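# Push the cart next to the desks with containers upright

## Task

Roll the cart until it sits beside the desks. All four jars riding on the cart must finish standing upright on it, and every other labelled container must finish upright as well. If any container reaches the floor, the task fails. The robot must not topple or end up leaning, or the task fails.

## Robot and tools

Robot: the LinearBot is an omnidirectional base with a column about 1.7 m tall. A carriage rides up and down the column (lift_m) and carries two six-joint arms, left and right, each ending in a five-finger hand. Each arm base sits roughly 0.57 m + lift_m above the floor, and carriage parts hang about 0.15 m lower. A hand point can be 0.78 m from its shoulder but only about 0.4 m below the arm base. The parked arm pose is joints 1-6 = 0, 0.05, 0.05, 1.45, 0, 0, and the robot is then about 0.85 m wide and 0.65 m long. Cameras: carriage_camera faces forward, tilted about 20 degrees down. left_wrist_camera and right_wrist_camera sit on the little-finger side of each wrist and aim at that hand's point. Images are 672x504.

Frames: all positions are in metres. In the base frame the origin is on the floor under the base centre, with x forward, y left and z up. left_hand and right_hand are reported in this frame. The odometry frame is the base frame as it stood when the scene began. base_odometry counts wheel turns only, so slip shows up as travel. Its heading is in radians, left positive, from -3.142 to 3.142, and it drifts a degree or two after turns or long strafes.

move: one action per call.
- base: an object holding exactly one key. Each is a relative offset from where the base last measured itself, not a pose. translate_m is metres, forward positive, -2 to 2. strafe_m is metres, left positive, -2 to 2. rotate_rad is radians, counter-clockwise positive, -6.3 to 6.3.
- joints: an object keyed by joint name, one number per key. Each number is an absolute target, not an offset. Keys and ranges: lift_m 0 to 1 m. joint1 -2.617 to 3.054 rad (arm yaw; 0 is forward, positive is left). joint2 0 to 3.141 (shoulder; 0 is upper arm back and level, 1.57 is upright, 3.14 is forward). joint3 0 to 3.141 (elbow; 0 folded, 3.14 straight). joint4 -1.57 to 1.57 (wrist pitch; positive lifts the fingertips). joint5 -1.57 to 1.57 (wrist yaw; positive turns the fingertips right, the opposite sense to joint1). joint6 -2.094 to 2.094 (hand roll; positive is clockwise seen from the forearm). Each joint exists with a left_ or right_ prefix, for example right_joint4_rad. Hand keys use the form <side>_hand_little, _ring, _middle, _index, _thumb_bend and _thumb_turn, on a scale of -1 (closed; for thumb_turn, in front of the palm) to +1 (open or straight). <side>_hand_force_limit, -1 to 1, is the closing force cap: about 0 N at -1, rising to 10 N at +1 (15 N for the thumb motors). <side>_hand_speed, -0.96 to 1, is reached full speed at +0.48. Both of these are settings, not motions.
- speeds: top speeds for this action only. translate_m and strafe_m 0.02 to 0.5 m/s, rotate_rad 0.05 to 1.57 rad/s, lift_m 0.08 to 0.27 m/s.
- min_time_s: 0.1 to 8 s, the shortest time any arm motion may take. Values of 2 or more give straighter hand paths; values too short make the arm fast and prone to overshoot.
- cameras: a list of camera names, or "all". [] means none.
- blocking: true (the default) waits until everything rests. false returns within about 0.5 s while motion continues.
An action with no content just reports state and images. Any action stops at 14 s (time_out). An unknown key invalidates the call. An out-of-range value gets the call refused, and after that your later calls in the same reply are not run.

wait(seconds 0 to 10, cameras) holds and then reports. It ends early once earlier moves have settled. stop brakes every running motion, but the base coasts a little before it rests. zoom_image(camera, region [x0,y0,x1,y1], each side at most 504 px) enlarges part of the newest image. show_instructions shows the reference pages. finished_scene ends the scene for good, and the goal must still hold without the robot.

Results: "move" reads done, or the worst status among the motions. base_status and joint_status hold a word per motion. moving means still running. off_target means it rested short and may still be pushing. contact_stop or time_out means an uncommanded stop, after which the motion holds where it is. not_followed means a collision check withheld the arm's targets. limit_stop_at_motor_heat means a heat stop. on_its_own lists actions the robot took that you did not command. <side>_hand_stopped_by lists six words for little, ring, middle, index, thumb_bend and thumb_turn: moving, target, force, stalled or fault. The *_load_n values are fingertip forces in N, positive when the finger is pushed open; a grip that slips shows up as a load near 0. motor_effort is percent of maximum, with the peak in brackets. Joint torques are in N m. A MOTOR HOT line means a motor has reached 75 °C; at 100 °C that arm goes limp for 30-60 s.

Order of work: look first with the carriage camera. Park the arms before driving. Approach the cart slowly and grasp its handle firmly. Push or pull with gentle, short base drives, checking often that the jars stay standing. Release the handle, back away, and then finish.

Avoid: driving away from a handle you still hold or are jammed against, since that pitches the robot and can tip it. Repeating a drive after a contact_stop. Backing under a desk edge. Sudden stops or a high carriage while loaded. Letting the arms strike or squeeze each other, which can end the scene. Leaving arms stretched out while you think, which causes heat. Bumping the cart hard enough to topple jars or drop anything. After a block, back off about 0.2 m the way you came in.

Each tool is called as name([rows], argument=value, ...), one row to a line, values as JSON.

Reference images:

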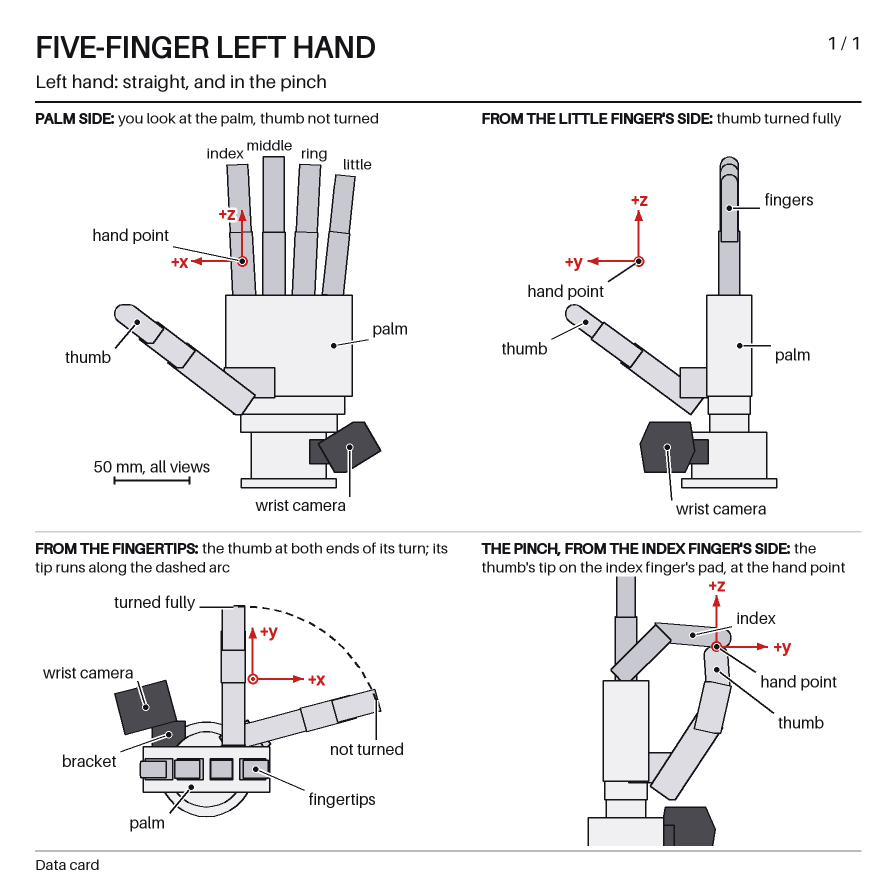

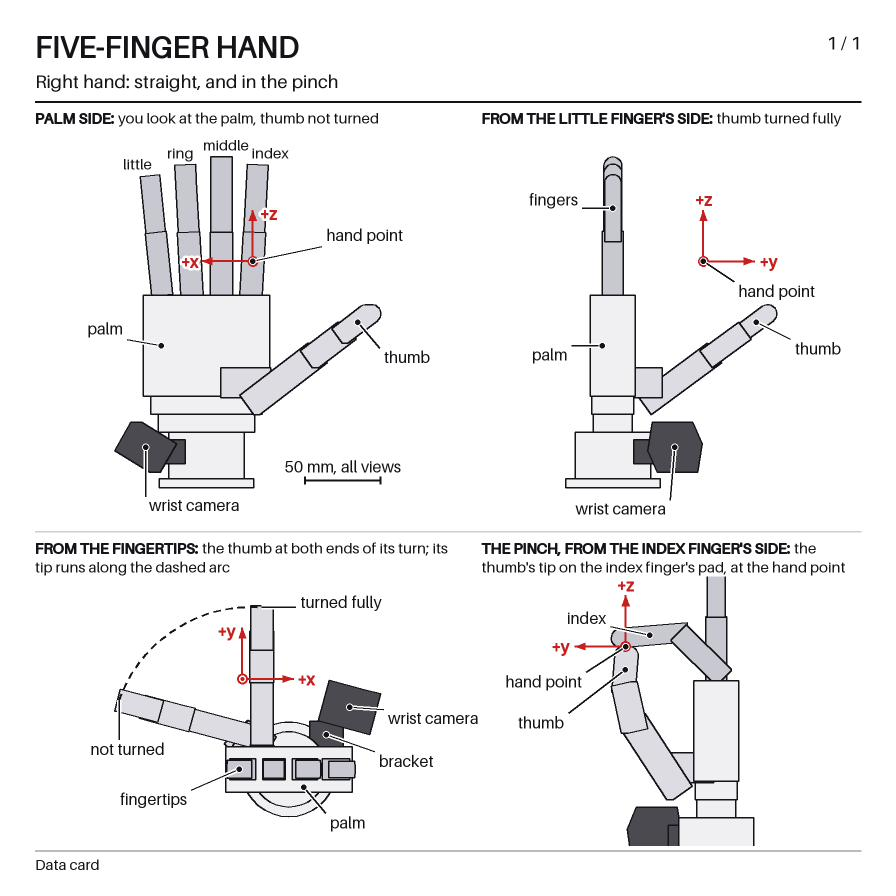

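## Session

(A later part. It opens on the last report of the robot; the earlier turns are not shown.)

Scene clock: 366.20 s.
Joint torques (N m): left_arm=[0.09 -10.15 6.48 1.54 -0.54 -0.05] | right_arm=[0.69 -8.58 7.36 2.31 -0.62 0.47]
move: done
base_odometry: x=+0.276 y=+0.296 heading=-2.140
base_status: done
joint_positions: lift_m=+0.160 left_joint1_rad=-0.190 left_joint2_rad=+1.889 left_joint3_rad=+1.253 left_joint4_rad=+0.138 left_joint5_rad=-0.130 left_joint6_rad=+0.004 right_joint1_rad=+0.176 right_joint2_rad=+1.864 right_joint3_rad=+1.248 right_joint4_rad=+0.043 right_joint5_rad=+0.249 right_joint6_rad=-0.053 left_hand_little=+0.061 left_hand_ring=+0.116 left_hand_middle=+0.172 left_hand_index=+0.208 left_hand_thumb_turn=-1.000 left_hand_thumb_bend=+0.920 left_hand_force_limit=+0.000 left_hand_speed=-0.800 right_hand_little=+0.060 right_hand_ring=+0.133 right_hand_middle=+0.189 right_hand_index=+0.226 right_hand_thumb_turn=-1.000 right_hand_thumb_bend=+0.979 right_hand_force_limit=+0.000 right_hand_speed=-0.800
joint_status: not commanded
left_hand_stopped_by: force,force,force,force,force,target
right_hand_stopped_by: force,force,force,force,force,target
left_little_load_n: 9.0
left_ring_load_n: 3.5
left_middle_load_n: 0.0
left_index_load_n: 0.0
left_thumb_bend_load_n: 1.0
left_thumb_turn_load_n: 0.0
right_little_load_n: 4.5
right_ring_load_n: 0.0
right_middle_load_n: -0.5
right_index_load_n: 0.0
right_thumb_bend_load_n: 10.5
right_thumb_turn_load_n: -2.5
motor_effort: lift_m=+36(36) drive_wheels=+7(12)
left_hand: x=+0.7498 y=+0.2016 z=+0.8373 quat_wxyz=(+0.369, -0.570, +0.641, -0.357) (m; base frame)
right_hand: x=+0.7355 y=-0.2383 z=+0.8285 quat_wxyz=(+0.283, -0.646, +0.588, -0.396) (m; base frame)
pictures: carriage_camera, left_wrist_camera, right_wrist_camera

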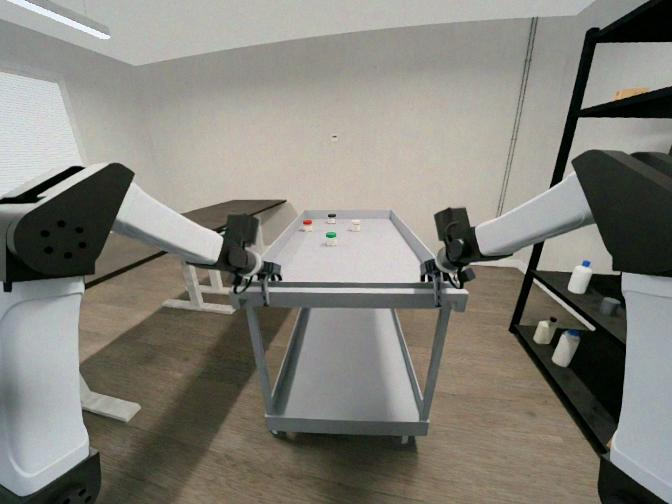

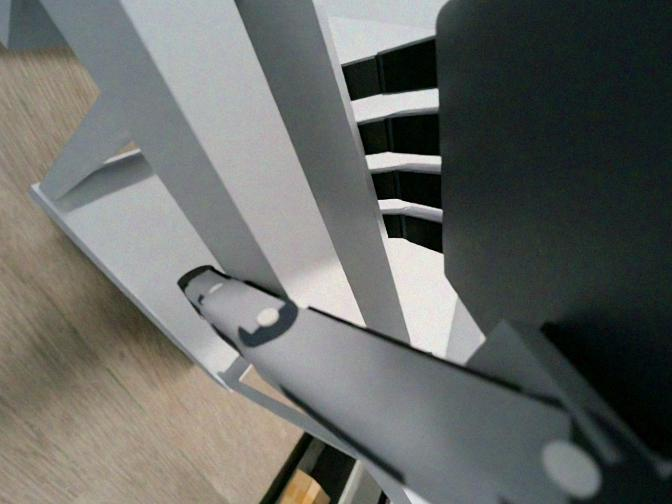

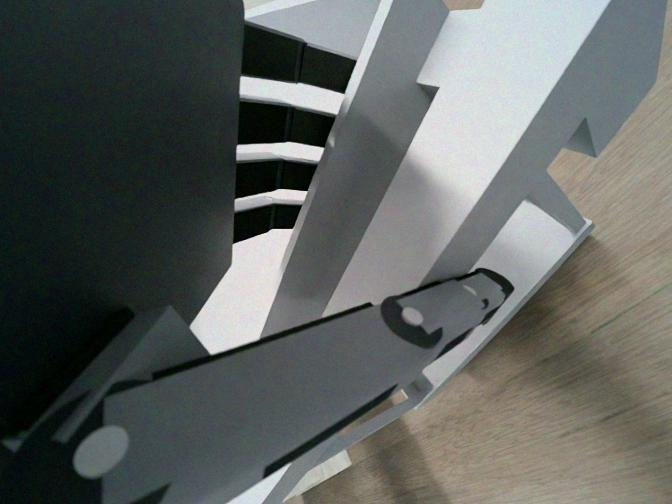

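move(base={"strafe_m": -0.12}, speeds={"strafe_m": 0.07})

move(base={"rotate_rad": 0.069}, speeds={"rotate_rad": 0.08})

move(base={"strafe_m": -0.12}, speeds={"strafe_m": 0.07})

move(base={"rotate_rad": 0.069}, speeds={"rotate_rad": 0.08})

move(base={"strafe_m": -0.12}, speeds={"strafe_m": 0.07})

move(base={"rotate_rad": 0.069}, speeds={"rotate_rad": 0.08})

move(base={"translate_m": 0.2}, speeds={"translate_m": 0.08}, cameras=["all"])

Scene clock: 377.13 s.
Joint torques (N m): left_arm=[-1.02 -8.57 6.46 2.27 0.65 -0.45] | right_arm=[-0.47 -10.67 7.39 1.55 0.65 -0.07]
move: done
base_odometry: x=+0.174 y=+0.360 heading=-2.139
base_status: done
joint_positions: lift_m=+0.160 left_joint1_rad=-0.177 left_joint2_rad=+1.873 left_joint3_rad=+1.253 left_joint4_rad=+0.052 left_joint5_rad=-0.248 left_joint6_rad=+0.047 right_joint1_rad=+0.188 right_joint2_rad=+1.883 right_joint3_rad=+1.248 right_joint4_rad=+0.136 right_joint5_rad=+0.130 right_joint6_rad=-0.003 left_hand_little=+0.061 left_hand_ring=+0.115 left_hand_middle=+0.172 left_hand_index=+0.208 left_hand_thumb_turn=-1.000 left_hand_thumb_bend=+0.922 left_hand_force_limit=+0.000 left_hand_speed=-0.800 right_hand_little=+0.060 right_hand_ring=+0.133 right_hand_middle=+0.189 right_hand_index=+0.226 right_hand_thumb_turn=-1.000 right_hand_thumb_bend=+0.977 right_hand_force_limit=+0.000 right_hand_speed=-0.800
joint_status: not commanded
left_hand_stopped_by: force,force,force,force,force,target
right_hand_stopped_by: force,force,force,force,force,target
left_little_load_n: 7.0
left_ring_load_n: 0.5
left_middle_load_n: 0.0
left_index_load_n: 0.0
left_thumb_bend_load_n: 10.0
left_thumb_turn_load_n: -1.0
right_little_load_n: 8.5
right_ring_load_n: 0.0
right_middle_load_n: 0.0
right_index_load_n: 0.0
right_thumb_bend_load_n: 1.5
right_thumb_turn_load_n: 0.0
motor_effort: lift_m=+36(36) drive_wheels=+8(17)
left_hand: x=+0.7382 y=+0.2366 z=+0.8277 quat_wxyz=(+0.396, -0.589, +0.643, -0.287) (m; base frame)
right_hand: x=+0.7484 y=-0.2026 z=+0.8378 quat_wxyz=(+0.356, -0.641, +0.572, -0.368) (m; base frame)
pictures: none

Scene clock: 378.40 s.
Joint torques (N m): left_arm=[0.14 -10.25 6.49 1.48 -0.59 -0.03] | right_arm=[0.7 -8.62 7.35 2.36 -0.62 0.47]
move: done
base_odometry: x=+0.174 y=+0.360 heading=-2.071
base_status: done
joint_positions: lift_m=+0.160 left_joint1_rad=-0.190 left_joint2_rad=+1.890 left_joint3_rad=+1.253 left_joint4_rad=+0.143 left_joint5_rad=-0.126 left_joint6_rad=+0.004 right_joint1_rad=+0.176 right_joint2_rad=+1.864 right_joint3_rad=+1.248 right_joint4_rad=+0.039 right_joint5_rad=+0.253 right_joint6_rad=-0.054 left_hand_little=+0.061 left_hand_ring=+0.116 left_hand_middle=+0.172 left_hand_index=+0.208 left_hand_thumb_turn=-1.000 left_hand_thumb_bend=+0.920 left_hand_force_limit=+0.000 left_hand_speed=-0.800 right_hand_little=+0.060 right_hand_ring=+0.133 right_hand_middle=+0.189 right_hand_index=+0.226 right_hand_thumb_turn=-1.000 right_hand_thumb_bend=+0.979 right_hand_force_limit=+0.000 right_hand_speed=-0.800
joint_status: not commanded
left_hand_stopped_by: force,force,force,force,force,target
right_hand_stopped_by: force,force,force,force,force,target
left_little_load_n: 9.5
left_ring_load_n: 3.5
left_middle_load_n: 0.0
left_index_load_n: 0.0
left_thumb_bend_load_n: 1.0
left_thumb_turn_load_n: -0.5
right_little_load_n: 4.0
right_ring_load_n: 0.0
right_middle_load_n: 0.0
right_index_load_n: 0.0
right_thumb_bend_load_n: 10.5
right_thumb_turn_load_n: -2.5
motor_effort: lift_m=+36(36) drive_wheels=+8(14)
left_hand: x=+0.7505 y=+0.2005 z=+0.8377 quat_wxyz=(+0.368, -0.569, +0.641, -0.359) (m; base frame)
right_hand: x=+0.7346 y=-0.2392 z=+0.8276 quat_wxyz=(+0.281, -0.646, +0.589, -0.396) (m; base frame)
pictures: none

Scene clock: 380.70 s.
Joint torques (N m): left_arm=[-1.02 -8.69 6.45 2.22 0.58 -0.45] | right_arm=[-0.43 -10.54 7.39 1.58 0.6 -0.06]
move: done
base_odometry: x=+0.069 y=+0.418 heading=-2.070
base_status: done
joint_positions: lift_m=+0.160 left_joint1_rad=-0.177 left_joint2_rad=+1.874 left_joint3_rad=+1.253 left_joint4_rad=+0.058 left_joint5_rad=-0.244 left_joint6_rad=+0.047 right_joint1_rad=+0.188 right_joint2_rad=+1.882 right_joint3_rad=+1.248 right_joint4_rad=+0.132 right_joint5_rad=+0.134 right_joint6_rad=-0.003 left_hand_little=+0.061 left_hand_ring=+0.115 left_hand_middle=+0.172 left_hand_index=+0.208 left_hand_thumb_turn=-1.000 left_hand_thumb_bend=+0.922 left_hand_force_limit=+0.000 left_hand_speed=-0.800 right_hand_little=+0.060 right_hand_ring=+0.133 right_hand_middle=+0.189 right_hand_index=+0.226 right_hand_thumb_turn=-1.000 right_hand_thumb_bend=+0.977 right_hand_force_limit=+0.000 right_hand_speed=-0.800
joint_status: not commanded
left_hand_stopped_by: force,force,force,force,force,target
right_hand_stopped_by: force,force,force,force,force,target
left_little_load_n: 7.0
left_ring_load_n: 0.5
left_middle_load_n: 0.0
left_index_load_n: 0.0
left_thumb_bend_load_n: 10.0
left_thumb_turn_load_n: -1.0
right_little_load_n: 8.0
right_ring_load_n: 0.0
right_middle_load_n: 0.0
right_index_load_n: 0.0
right_thumb_bend_load_n: 1.5
right_thumb_turn_load_n: 0.0
motor_effort: lift_m=+36(36) drive_wheels=+8(16)
left_hand: x=+0.7392 y=+0.2357 z=+0.8281 quat_wxyz=(+0.396, -0.588, +0.643, -0.290) (m; base frame)
right_hand: x=+0.7479 y=-0.2037 z=+0.8375 quat_wxyz=(+0.354, -0.641, +0.573, -0.369) (m; base frame)
pictures: none

Scene clock: 381.97 s.
Joint torques (N m): left_arm=[0.14 -10.36 6.48 1.45 -0.66 -0.05] | right_arm=[0.7 -8.59 7.35 2.4 -0.63 0.48]
move: done
base_odometry: x=+0.069 y=+0.418 heading=-2.002
base_status: done
joint_positions: lift_m=+0.160 left_joint1_rad=-0.190 left_joint2_rad=+1.891 left_joint3_rad=+1.253 left_joint4_rad=+0.148 left_joint5_rad=-0.122 left_joint6_rad=+0.005 right_joint1_rad=+0.176 right_joint2_rad=+1.864 right_joint3_rad=+1.248 right_joint4_rad=+0.034 right_joint5_rad=+0.256 right_joint6_rad=-0.054 left_hand_little=+0.061 left_hand_ring=+0.116 left_hand_middle=+0.172 left_hand_index=+0.208 left_hand_thumb_turn=-1.000 left_hand_thumb_bend=+0.920 left_hand_force_limit=+0.000 left_hand_speed=-0.800 right_hand_little=+0.060 right_hand_ring=+0.133 right_hand_middle=+0.189 right_hand_index=+0.226 right_hand_thumb_turn=-1.000 right_hand_thumb_bend=+0.979 right_hand_force_limit=+0.000 right_hand_speed=-0.800
joint_status: not commanded
left_hand_stopped_by: force,force,force,force,force,target
right_hand_stopped_by: force,force,force,force,force,target
left_little_load_n: 9.5
left_ring_load_n: 4.0
left_middle_load_n: 0.0
left_index_load_n: -0.5
left_thumb_bend_load_n: 1.0
left_thumb_turn_load_n: -0.5
right_little_load_n: 3.5
right_ring_load_n: 0.0
right_middle_load_n: 0.0
right_index_load_n: 0.0
right_thumb_bend_load_n: 10.5
right_thumb_turn_load_n: -3.0
motor_effort: lift_m=+36(36) drive_wheels=+8(10)
left_hand: x=+0.7510 y=+0.1994 z=+0.8381 quat_wxyz=(+0.368, -0.568, +0.641, -0.362) (m; base frame)
right_hand: x=+0.7337 y=-0.2400 z=+0.8267 quat_wxyz=(+0.278, -0.647, +0.590, -0.396) (m; base frame)
pictures: none

Scene clock: 384.27 s.
Joint torques (N m): left_arm=[-0.85 -8.84 6.46 2.18 0.58 -0.42] | right_arm=[-0.4 -10.33 7.41 1.61 0.58 -0.07]
move: done
base_odometry: x=-0.040 y=+0.468 heading=-2.001
base_status: done
joint_positions: lift_m=+0.160 left_joint1_rad=-0.178 left_joint2_rad=+1.875 left_joint3_rad=+1.253 left_joint4_rad=+0.063 left_joint5_rad=-0.241 left_joint6_rad=+0.045 right_joint1_rad=+0.187 right_joint2_rad=+1.881 right_joint3_rad=+1.248 right_joint4_rad=+0.129 right_joint5_rad=+0.138 right_joint6_rad=-0.004 left_hand_little=+0.061 left_hand_ring=+0.115 left_hand_middle=+0.172 left_hand_index=+0.208 left_hand_thumb_turn=-1.000 left_hand_thumb_bend=+0.922 left_hand_force_limit=+0.000 left_hand_speed=-0.800 right_hand_little=+0.060 right_hand_ring=+0.133 right_hand_middle=+0.189 right_hand_index=+0.226 right_hand_thumb_turn=-1.000 right_hand_thumb_bend=+0.977 right_hand_force_limit=+0.000 right_hand_speed=-0.800
joint_status: not commanded
left_hand_stopped_by: force,force,force,force,force,target
right_hand_stopped_by: force,force,force,force,force,target
left_little_load_n: 7.0
left_ring_load_n: 0.0
left_middle_load_n: 0.0
left_index_load_n: 0.0
left_thumb_bend_load_n: 10.0
left_thumb_turn_load_n: -0.5
right_little_load_n: 8.0
right_ring_load_n: 0.0
right_middle_load_n: 0.0
right_index_load_n: 0.0
right_thumb_bend_load_n: 1.5
right_thumb_turn_load_n: 0.0
motor_effort: lift_m=+36(36) drive_wheels=+8(18)
left_hand: x=+0.7401 y=+0.2342 z=+0.8285 quat_wxyz=(+0.396, -0.587, +0.643, -0.292) (m; base frame)
right_hand: x=+0.7476 y=-0.2050 z=+0.8370 quat_wxyz=(+0.352, -0.641, +0.574, -0.370) (m; base frame)
pictures: none

Scene clock: 385.53 s.
Joint torques (N m): left_arm=[0.18 -10.47 6.49 1.4 -0.68 -0.04] | right_arm=[0.69 -8.57 7.35 2.41 -0.68 0.48]
move: done
base_odometry: x=-0.040 y=+0.468 heading=-1.933
base_status: done
joint_positions: lift_m=+0.160 left_joint1_rad=-0.191 left_joint2_rad=+1.892 left_joint3_rad=+1.253 left_joint4_rad=+0.153 left_joint5_rad=-0.119 left_joint6_rad=+0.004 right_joint1_rad=+0.176 right_joint2_rad=+1.864 right_joint3_rad=+1.248 right_joint4_rad=+0.030 right_joint5_rad=+0.259 right_joint6_rad=-0.055 left_hand_little=+0.061 left_hand_ring=+0.116 left_hand_middle=+0.172 left_hand_index=+0.208 left_hand_thumb_turn=-1.000 left_hand_thumb_bend=+0.920 left_hand_force_limit=+0.000 left_hand_speed=-0.800 right_hand_little=+0.060 right_hand_ring=+0.133 right_hand_middle=+0.189 right_hand_index=+0.226 right_hand_thumb_turn=-1.000 right_hand_thumb_bend=+0.979 right_hand_force_limit=+0.000 right_hand_speed=-0.800
joint_status: not commanded
left_hand_stopped_by: force,force,force,force,force,target
right_hand_stopped_by: force,force,force,force,force,target
left_little_load_n: 10.5
left_ring_load_n: 4.0
left_middle_load_n: 0.0
left_index_load_n: 0.0
left_thumb_bend_load_n: 1.0
left_thumb_turn_load_n: 0.0
right_little_load_n: 3.0
right_ring_load_n: 0.0
right_middle_load_n: 0.0
right_index_load_n: 0.5
right_thumb_bend_load_n: 10.5
right_thumb_turn_load_n: -3.5
motor_effort: lift_m=+36(36) drive_wheels=+8(13)
left_hand: x=+0.7517 y=+0.1983 z=+0.8386 quat_wxyz=(+0.368, -0.567, +0.641, -0.364) (m; base frame)
right_hand: x=+0.7330 y=-0.2406 z=+0.8262 quat_wxyz=(+0.276, -0.647, +0.590, -0.396) (m; base frame)
pictures: none

Scene clock: 388.63 s.
Joint torques (N m): left_arm=[0.2 -10.47 6.48 1.46 -0.49 -0.08] | right_arm=[0.61 -8.1 7.36 2.47 -0.47 0.35]
move: done
base_odometry: x=-0.111 y=+0.281 heading=-1.934
base_status: done
joint_positions: lift_m=+0.160 left_joint1_rad=-0.191 left_joint2_rad=+1.892 left_joint3_rad=+1.253 left_joint4_rad=+0.146 left_joint5_rad=-0.137 left_joint6_rad=+0.009 right_joint1_rad=+0.177 right_joint2_rad=+1.859 right_joint3_rad=+1.248 right_joint4_rad=+0.024 right_joint5_rad=+0.239 right_joint6_rad=-0.042 left_hand_little=+0.061 left_hand_ring=+0.115 left_hand_middle=+0.172 left_hand_index=+0.208 left_hand_thumb_turn=-1.000 left_hand_thumb_bend=+0.921 left_hand_force_limit=+0.000 left_hand_speed=-0.800 right_hand_little=+0.060 right_hand_ring=+0.133 right_hand_middle=+0.189 right_hand_index=+0.226 right_hand_thumb_turn=-1.000 right_hand_thumb_bend=+0.979 right_hand_force_limit=+0.000 right_hand_speed=-0.800
joint_status: not commanded
left_hand_stopped_by: force,force,force,force,force,target
right_hand_stopped_by: force,force,force,force,force,target
left_little_load_n: 8.0
left_ring_load_n: 1.0
left_middle_load_n: 0.0
left_index_load_n: 0.0
left_thumb_bend_load_n: 3.5
left_thumb_turn_load_n: 0.5
right_little_load_n: 3.0
right_ring_load_n: 0.0
right_middle_load_n: 0.0
right_index_load_n: 0.0
right_thumb_bend_load_n: 6.5
right_thumb_turn_load_n: -3.5
motor_effort: lift_m=+36(36) drive_wheels=+5(17)
left_hand: x=+0.7512 y=+0.2022 z=+0.8370 quat_wxyz=(+0.373, -0.569, +0.641, -0.356) (m; base frame)
right_hand: x=+0.7319 y=-0.2357 z=+0.8276 quat_wxyz=(+0.284, -0.648, +0.591, -0.388) (m; base frame)
pictures: carriage_camera, left_wrist_camera, right_wrist_camera

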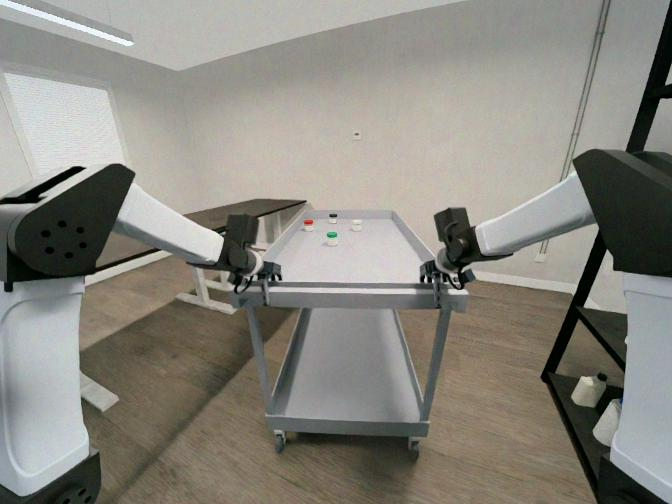

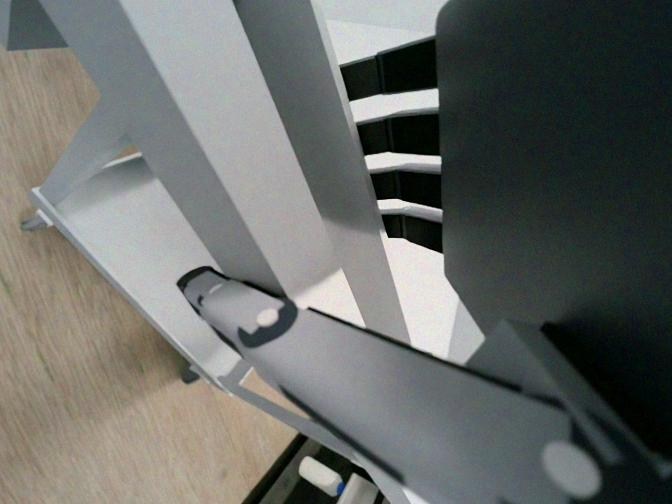

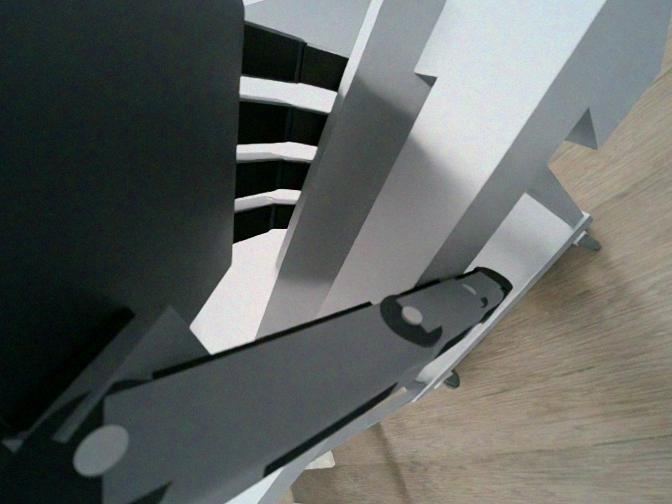

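move(base={"translate_m": 0.15}, speeds={"translate_m": 0.1})

move(base={"strafe_m": -0.12}, speeds={"strafe_m": 0.07})

move(base={"rotate_rad": 0.069}, speeds={"rotate_rad": 0.08})

move(base={"strafe_m": -0.12}, speeds={"strafe_m": 0.07})

move(base={"rotate_rad": 0.069}, speeds={"rotate_rad": 0.08})

move(base={"translate_m": 0.3}, speeds={"translate_m": 0.1}, cameras=["all"])

zoom_image(camera="carriage_camera", region=[70, 170, 350, 350])

Scene clock: 400.90 s.
Joint torques (N m): left_arm=[0.27 -10.45 6.48 1.45 -0.51 -0.08] | right_arm=[0.65 -8.06 7.31 2.5 -0.51 0.34]
move: done
base_odometry: x=-0.165 y=+0.141 heading=-1.934
base_status: done
joint_positions: lift_m=+0.160 left_joint1_rad=-0.192 left_joint2_rad=+1.892 left_joint3_rad=+1.253 left_joint4_rad=+0.145 left_joint5_rad=-0.134 left_joint6_rad=+0.009 right_joint1_rad=+0.177 right_joint2_rad=+1.859 right_joint3_rad=+1.248 right_joint4_rad=+0.020 right_joint5_rad=+0.242 right_joint6_rad=-0.042 left_hand_little=+0.061 left_hand_ring=+0.115 left_hand_middle=+0.172 left_hand_index=+0.208 left_hand_thumb_turn=-1.000 left_hand_thumb_bend=+0.920 left_hand_force_limit=+0.000 left_hand_speed=-0.800 right_hand_little=+0.060 right_hand_ring=+0.133 right_hand_middle=+0.189 right_hand_index=+0.226 right_hand_thumb_turn=-1.000 right_hand_thumb_bend=+0.979 right_hand_force_limit=+0.000 right_hand_speed=-0.800
joint_status: not commanded
left_hand_stopped_by: force,force,force,force,force,target
right_hand_stopped_by: force,force,force,force,force,target
left_little_load_n: 8.0
left_ring_load_n: 1.0
left_middle_load_n: 0.0
left_index_load_n: 0.0
left_thumb_bend_load_n: 3.0
left_thumb_turn_load_n: 1.0
right_little_load_n: 3.5
right_ring_load_n: 0.0
right_middle_load_n: 0.0
right_index_load_n: 0.0
right_thumb_bend_load_n: 7.0
right_thumb_turn_load_n: -3.5
motor_effort: lift_m=+36(36) drive_wheels=-5(22)
left_hand: x=+0.7508 y=+0.2012 z=+0.8368 quat_wxyz=(+0.371, -0.569, +0.642, -0.356) (m; base frame)
right_hand: x=+0.7311 y=-0.2367 z=+0.8268 quat_wxyz=(+0.282, -0.648, +0.592, -0.388) (m; base frame)
pictures: none

Scene clock: 403.20 s.
Joint torques (N m): left_arm=[-1.65 -9.96 6.45 1.87 0.52 -0.42] | right_arm=[-0.28 -10.77 7.36 1.45 0.58 -0.05]
move: done
base_odometry: x=-0.277 y=+0.183 heading=-1.934
base_status: done
joint_positions: lift_m=+0.160 left_joint1_rad=-0.169 left_joint2_rad=+1.887 left_joint3_rad=+1.253 left_joint4_rad=+0.097 left_joint5_rad=-0.232 left_joint6_rad=+0.044 right_joint1_rad=+0.186 right_joint2_rad=+1.884 right_joint3_rad=+1.248 right_joint4_rad=+0.148 right_joint5_rad=+0.135 right_joint6_rad=-0.005 left_hand_little=+0.061 left_hand_ring=+0.115 left_hand_middle=+0.172 left_hand_index=+0.208 left_hand_thumb_turn=-1.000 left_hand_thumb_bend=+0.922 left_hand_force_limit=+0.000 left_hand_speed=-0.800 right_hand_little=+0.061 right_hand_ring=+0.133 right_hand_middle=+0.189 right_hand_index=+0.226 right_hand_thumb_turn=-1.000 right_hand_thumb_bend=+0.977 right_hand_force_limit=+0.000 right_hand_speed=-0.800
joint_status: not commanded
left_hand_stopped_by: force,force,force,force,force,target
right_hand_stopped_by: force,force,force,force,force,target
left_little_load_n: 11.0
left_ring_load_n: 0.5
left_middle_load_n: 0.0
left_index_load_n: 0.0
left_thumb_bend_load_n: 10.0
left_thumb_turn_load_n: 1.0
right_little_load_n: 10.0
right_ring_load_n: 0.0
right_middle_load_n: 0.0
right_index_load_n: 0.0
right_thumb_bend_load_n: 1.0
right_thumb_turn_load_n: 0.0
motor_effort: lift_m=+36(36) drive_wheels=+4(13)
left_hand: x=+0.7467 y=+0.2360 z=+0.8292 quat_wxyz=(+0.400, -0.587, +0.636, -0.302) (m; base frame)
right_hand: x=+0.7509 y=-0.2044 z=+0.8394 quat_wxyz=(+0.358, -0.637, +0.571, -0.373) (m; base frame)
pictures: none

Scene clock: 404.47 s.
Joint torques (N m): left_arm=[-0.17 -11.4 6.48 1.14 -0.69 -0.06] | right_arm=[0.85 -8.98 7.36 2.29 -0.63 0.47]
move: done
base_odometry: x=-0.277 y=+0.183 heading=-1.866
base_status: done
joint_positions: lift_m=+0.160 left_joint1_rad=-0.187 left_joint2_rad=+1.902 left_joint3_rad=+1.253 left_joint4_rad=+0.182 left_joint5_rad=-0.114 left_joint6_rad=+0.006 right_joint1_rad=+0.174 right_joint2_rad=+1.868 right_joint3_rad=+1.248 right_joint4_rad=+0.045 right_joint5_rad=+0.254 right_joint6_rad=-0.053 left_hand_little=+0.061 left_hand_ring=+0.116 left_hand_middle=+0.172 left_hand_index=+0.208 left_hand_thumb_turn=-1.000 left_hand_thumb_bend=+0.920 left_hand_force_limit=+0.000 left_hand_speed=-0.800 right_hand_little=+0.060 right_hand_ring=+0.133 right_hand_middle=+0.189 right_hand_index=+0.226 right_hand_thumb_turn=-1.000 right_hand_thumb_bend=+0.979 right_hand_force_limit=+0.000 right_hand_speed=-0.800
joint_status: not commanded
left_hand_stopped_by: force,force,force,force,force,target
right_hand_stopped_by: force,force,force,force,force,target
left_little_load_n: 12.5
left_ring_load_n: 4.5
left_middle_load_n: 0.0
left_index_load_n: 0.0
left_thumb_bend_load_n: 1.0
left_thumb_turn_load_n: 0.0
right_little_load_n: 2.0
right_ring_load_n: 0.0
right_middle_load_n: 0.0
right_index_load_n: 0.0
right_thumb_bend_load_n: 8.5
right_thumb_turn_load_n: -3.5
motor_effort: lift_m=+36(36) drive_wheels=+8(14)
left_hand: x=+0.7567 y=+0.1988 z=+0.8394 quat_wxyz=(+0.372, -0.564, +0.637, -0.371) (m; base frame)
right_hand: x=+0.7359 y=-0.2400 z=+0.8270 quat_wxyz=(+0.281, -0.645, +0.590, -0.397) (m; base frame)
pictures: none

Scene clock: 406.77 s.
Joint torques (N m): left_arm=[-1.25 -9.95 6.45 1.81 0.44 -0.38] | right_arm=[-0.13 -10.93 7.42 1.39 0.61 -0.05]
move: done
base_odometry: x=-0.392 y=+0.218 heading=-1.865
base_status: done
joint_positions: lift_m=+0.160 left_joint1_rad=-0.174 left_joint2_rad=+1.888 left_joint3_rad=+1.253 left_joint4_rad=+0.105 left_joint5_rad=-0.228 left_joint6_rad=+0.041 right_joint1_rad=+0.185 right_joint2_rad=+1.886 right_joint3_rad=+1.248 right_joint4_rad=+0.153 right_joint5_rad=+0.135 right_joint6_rad=-0.006 left_hand_little=+0.062 left_hand_ring=+0.115 left_hand_middle=+0.172 left_hand_index=+0.208 left_hand_thumb_turn=-1.000 left_hand_thumb_bend=+0.922 left_hand_force_limit=+0.000 left_hand_speed=-0.800 right_hand_little=+0.061 right_hand_ring=+0.133 right_hand_middle=+0.189 right_hand_index=+0.226 right_hand_thumb_turn=-1.000 right_hand_thumb_bend=+0.977 right_hand_force_limit=+0.000 right_hand_speed=-0.800
joint_status: not commanded
left_hand_stopped_by: force,force,force,force,force,target
right_hand_stopped_by: force,force,force,force,force,target
left_little_load_n: 9.5
left_ring_load_n: 0.0
left_middle_load_n: 0.0
left_index_load_n: 0.0
left_thumb_bend_load_n: 9.0
left_thumb_turn_load_n: 1.5
right_little_load_n: 10.5
right_ring_load_n: 0.0
right_middle_load_n: 0.0
right_index_load_n: 0.0
right_thumb_bend_load_n: 1.0
right_thumb_turn_load_n: 0.0
motor_effort: lift_m=+36(36) drive_wheels=+8(20)
left_hand: x=+0.7478 y=+0.2322 z=+0.8307 quat_wxyz=(+0.400, -0.585, +0.636, -0.307) (m; base frame)
right_hand: x=+0.7519 y=-0.2050 z=+0.8397 quat_wxyz=(+0.359, -0.637, +0.571, -0.375) (m; base frame)
pictures: none

Scene clock: 408.03 s.
Joint torques (N m): left_arm=[0.23 -11.23 6.48 1.15 -0.81 -0.03] | right_arm=[0.96 -8.7 7.36 2.28 -0.72 0.53]
move: done
base_odometry: x=-0.392 y=+0.218 heading=-1.797
base_status: done
joint_positions: lift_m=+0.160 left_joint1_rad=-0.191 left_joint2_rad=+1.901 left_joint3_rad=+1.253 left_joint4_rad=+0.182 left_joint5_rad=-0.106 left_joint6_rad=+0.003 right_joint1_rad=+0.173 right_joint2_rad=+1.865 right_joint3_rad=+1.248 right_joint4_rad=+0.046 right_joint5_rad=+0.260 right_joint6_rad=-0.059 left_hand_little=+0.062 left_hand_ring=+0.116 left_hand_middle=+0.172 left_hand_index=+0.208 left_hand_thumb_turn=-1.000 left_hand_thumb_bend=+0.919 left_hand_force_limit=+0.000 left_hand_speed=-0.800 right_hand_little=+0.060 right_hand_ring=+0.133 right_hand_middle=+0.189 right_hand_index=+0.226 right_hand_thumb_turn=-1.000 right_hand_thumb_bend=+0.979 right_hand_force_limit=+0.000 right_hand_speed=-0.800
joint_status: not commanded
left_hand_stopped_by: force,force,force,force,force,target
right_hand_stopped_by: force,force,force,force,force,target
left_little_load_n: 11.0
left_ring_load_n: 5.0
left_middle_load_n: 0.0
left_index_load_n: 0.0
left_thumb_bend_load_n: 0.5
left_thumb_turn_load_n: 0.0
right_little_load_n: 3.5
right_ring_load_n: 0.0
right_middle_load_n: 0.0
right_index_load_n: 0.0
right_thumb_bend_load_n: 9.5
right_thumb_turn_load_n: -4.0
motor_effort: lift_m=+36(36) drive_wheels=+9(14)
left_hand: x=+0.7560 y=+0.1946 z=+0.8404 quat_wxyz=(+0.369, -0.561, +0.639, -0.375) (m; base frame)
right_hand: x=+0.7363 y=-0.2423 z=+0.8285 quat_wxyz=(+0.279, -0.644, +0.589, -0.401) (m; base frame)
pictures: none

Scene clock: 411.73 s.
Joint torques (N m): left_arm=[0.39 -11.03 6.45 1.3 -0.53 -0.12] | right_arm=[0.51 -7.94 7.38 2.54 -0.47 0.27]
move: done
base_odometry: x=-0.459 y=-0.074 heading=-1.797
base_status: done
joint_positions: lift_m=+0.160 left_joint1_rad=-0.193 left_joint2_rad=+1.899 left_joint3_rad=+1.253 left_joint4_rad=+0.163 left_joint5_rad=-0.132 left_joint6_rad=+0.012 right_joint1_rad=+0.178 right_joint2_rad=+1.857 right_joint3_rad=+1.248 right_joint4_rad=+0.016 right_joint5_rad=+0.239 right_joint6_rad=-0.036 left_hand_little=+0.061 left_hand_ring=+0.115 left_hand_middle=+0.172 left_hand_index=+0.208 left_hand_thumb_turn=-1.000 left_hand_thumb_bend=+0.920 left_hand_force_limit=+0.000 left_hand_speed=-0.800 right_hand_little=+0.060 right_hand_ring=+0.133 right_hand_middle=+0.189 right_hand_index=+0.226 right_hand_thumb_turn=-1.000 right_hand_thumb_bend=+0.979 right_hand_force_limit=+0.000 right_hand_speed=-0.800
joint_status: not commanded
left_hand_stopped_by: force,force,force,force,force,target
right_hand_stopped_by: force,force,force,force,force,target
left_little_load_n: 8.5
left_ring_load_n: 0.5
left_middle_load_n: 0.0
left_index_load_n: 0.0
left_thumb_bend_load_n: 2.5
left_thumb_turn_load_n: 1.5
right_little_load_n: 1.5
right_ring_load_n: 0.0
right_middle_load_n: 0.0
right_index_load_n: -0.5
right_thumb_bend_load_n: 6.0
right_thumb_turn_load_n: -3.5
motor_effort: lift_m=+36(36) drive_wheels=-5(18)
left_hand: x=+0.7535 y=+0.1998 z=+0.8369 quat_wxyz=(+0.374, -0.565, +0.641, -0.360) (m; base frame)
right_hand: x=+0.7305 y=-0.2350 z=+0.8270 quat_wxyz=(+0.284, -0.647, +0.594, -0.385) (m; base frame)
pictures: carriage_camera, left_wrist_camera, right_wrist_camera

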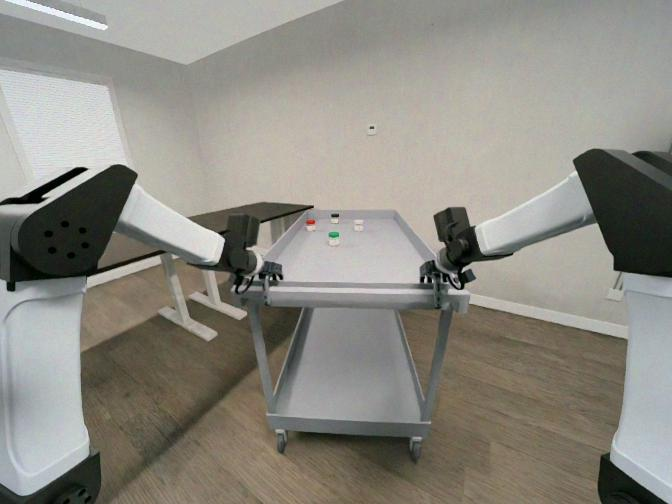

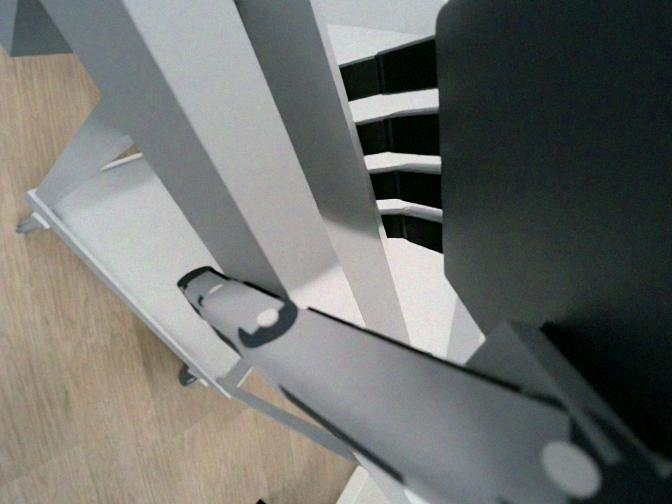

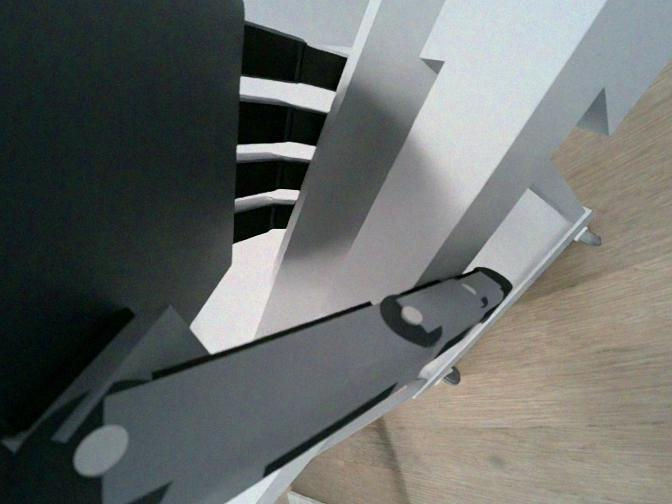

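Scaled by 1.800 from the camera's 672x504 image, which has a finer 960x720 frame.

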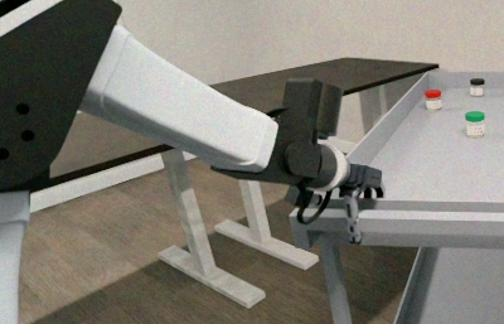

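move(base={"translate_m": 0.3}, speeds={"translate_m": 0.1}, cameras=["carriage_camera"])

zoom_image(camera="carriage_camera", region=[70, 170, 350, 350])

zoom_image(camera="carriage_camera", region=[250, 180, 370, 270])

Scene clock: 421.73 s.
Joint torques (N m): left_arm=[0.54 -10.88 6.49 1.37 -0.63 -0.11] | right_arm=[0.51 -7.9 7.32 2.66 -0.53 0.27]
move: done
base_odometry: x=-0.527 y=-0.367 heading=-1.798
base_status: done
joint_positions: lift_m=+0.160 left_joint1_rad=-0.195 left_joint2_rad=+1.897 left_joint3_rad=+1.253 left_joint4_rad=+0.160 left_joint5_rad=-0.122 left_joint6_rad=+0.011 right_joint1_rad=+0.178 right_joint2_rad=+1.857 right_joint3_rad=+1.248 right_joint4_rad=-0.001 right_joint5_rad=+0.244 right_joint6_rad=-0.036 left_hand_little=+0.061 left_hand_ring=+0.115 left_hand_middle=+0.172 left_hand_index=+0.208 left_hand_thumb_turn=-1.000 left_hand_thumb_bend=+0.920 left_hand_force_limit=+0.000 left_hand_speed=-0.800 right_hand_little=+0.060 right_hand_ring=+0.133 right_hand_middle=+0.189 right_hand_index=+0.226 right_hand_thumb_turn=-1.000 right_hand_thumb_bend=+0.979 right_hand_force_limit=+0.000 right_hand_speed=-0.800
joint_status: not commanded
left_hand_stopped_by: force,force,force,force,force,target
right_hand_stopped_by: force,force,force,force,force,target
left_little_load_n: 9.0
left_ring_load_n: 1.5
left_middle_load_n: 0.0
left_index_load_n: 0.0
left_thumb_bend_load_n: 2.5
left_thumb_turn_load_n: 1.5
right_little_load_n: 1.5
right_ring_load_n: 0.0
right_middle_load_n: 0.0
right_index_load_n: 0.0
right_thumb_bend_load_n: 6.5
right_thumb_turn_load_n: -4.0
motor_effort: lift_m=+36(36) drive_wheels=-5(20)
left_hand: x=+0.7525 y=+0.1969 z=+0.8375 quat_wxyz=(+0.370, -0.563, +0.643, -0.363) (m; base frame)
right_hand: x=+0.7271 y=-0.2367 z=+0.8238 quat_wxyz=(+0.276, -0.650, +0.596, -0.382) (m; base frame)
pictures: carriage_camera

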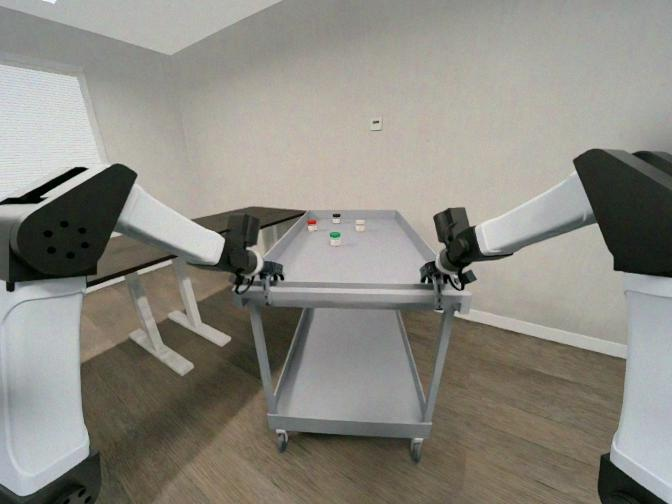

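Scaled by 1.800 from the camera's 672x504 image, which has a finer 960x720 frame.

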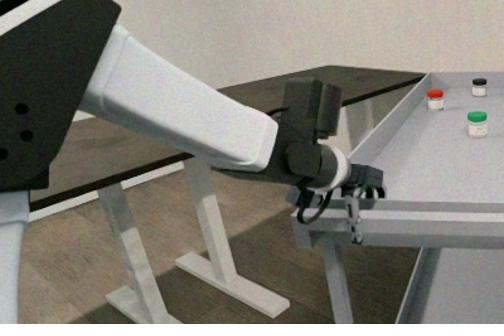

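Scaled by 4.200 from the camera's 672x504 image, which has a finer 960x720 frame.

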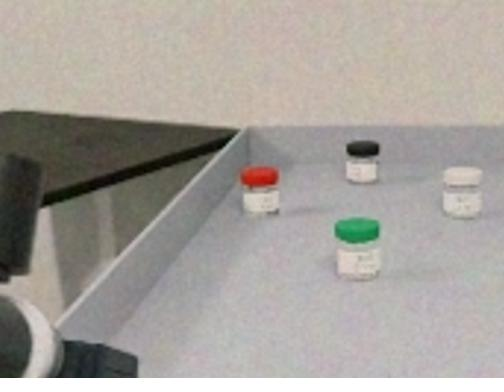

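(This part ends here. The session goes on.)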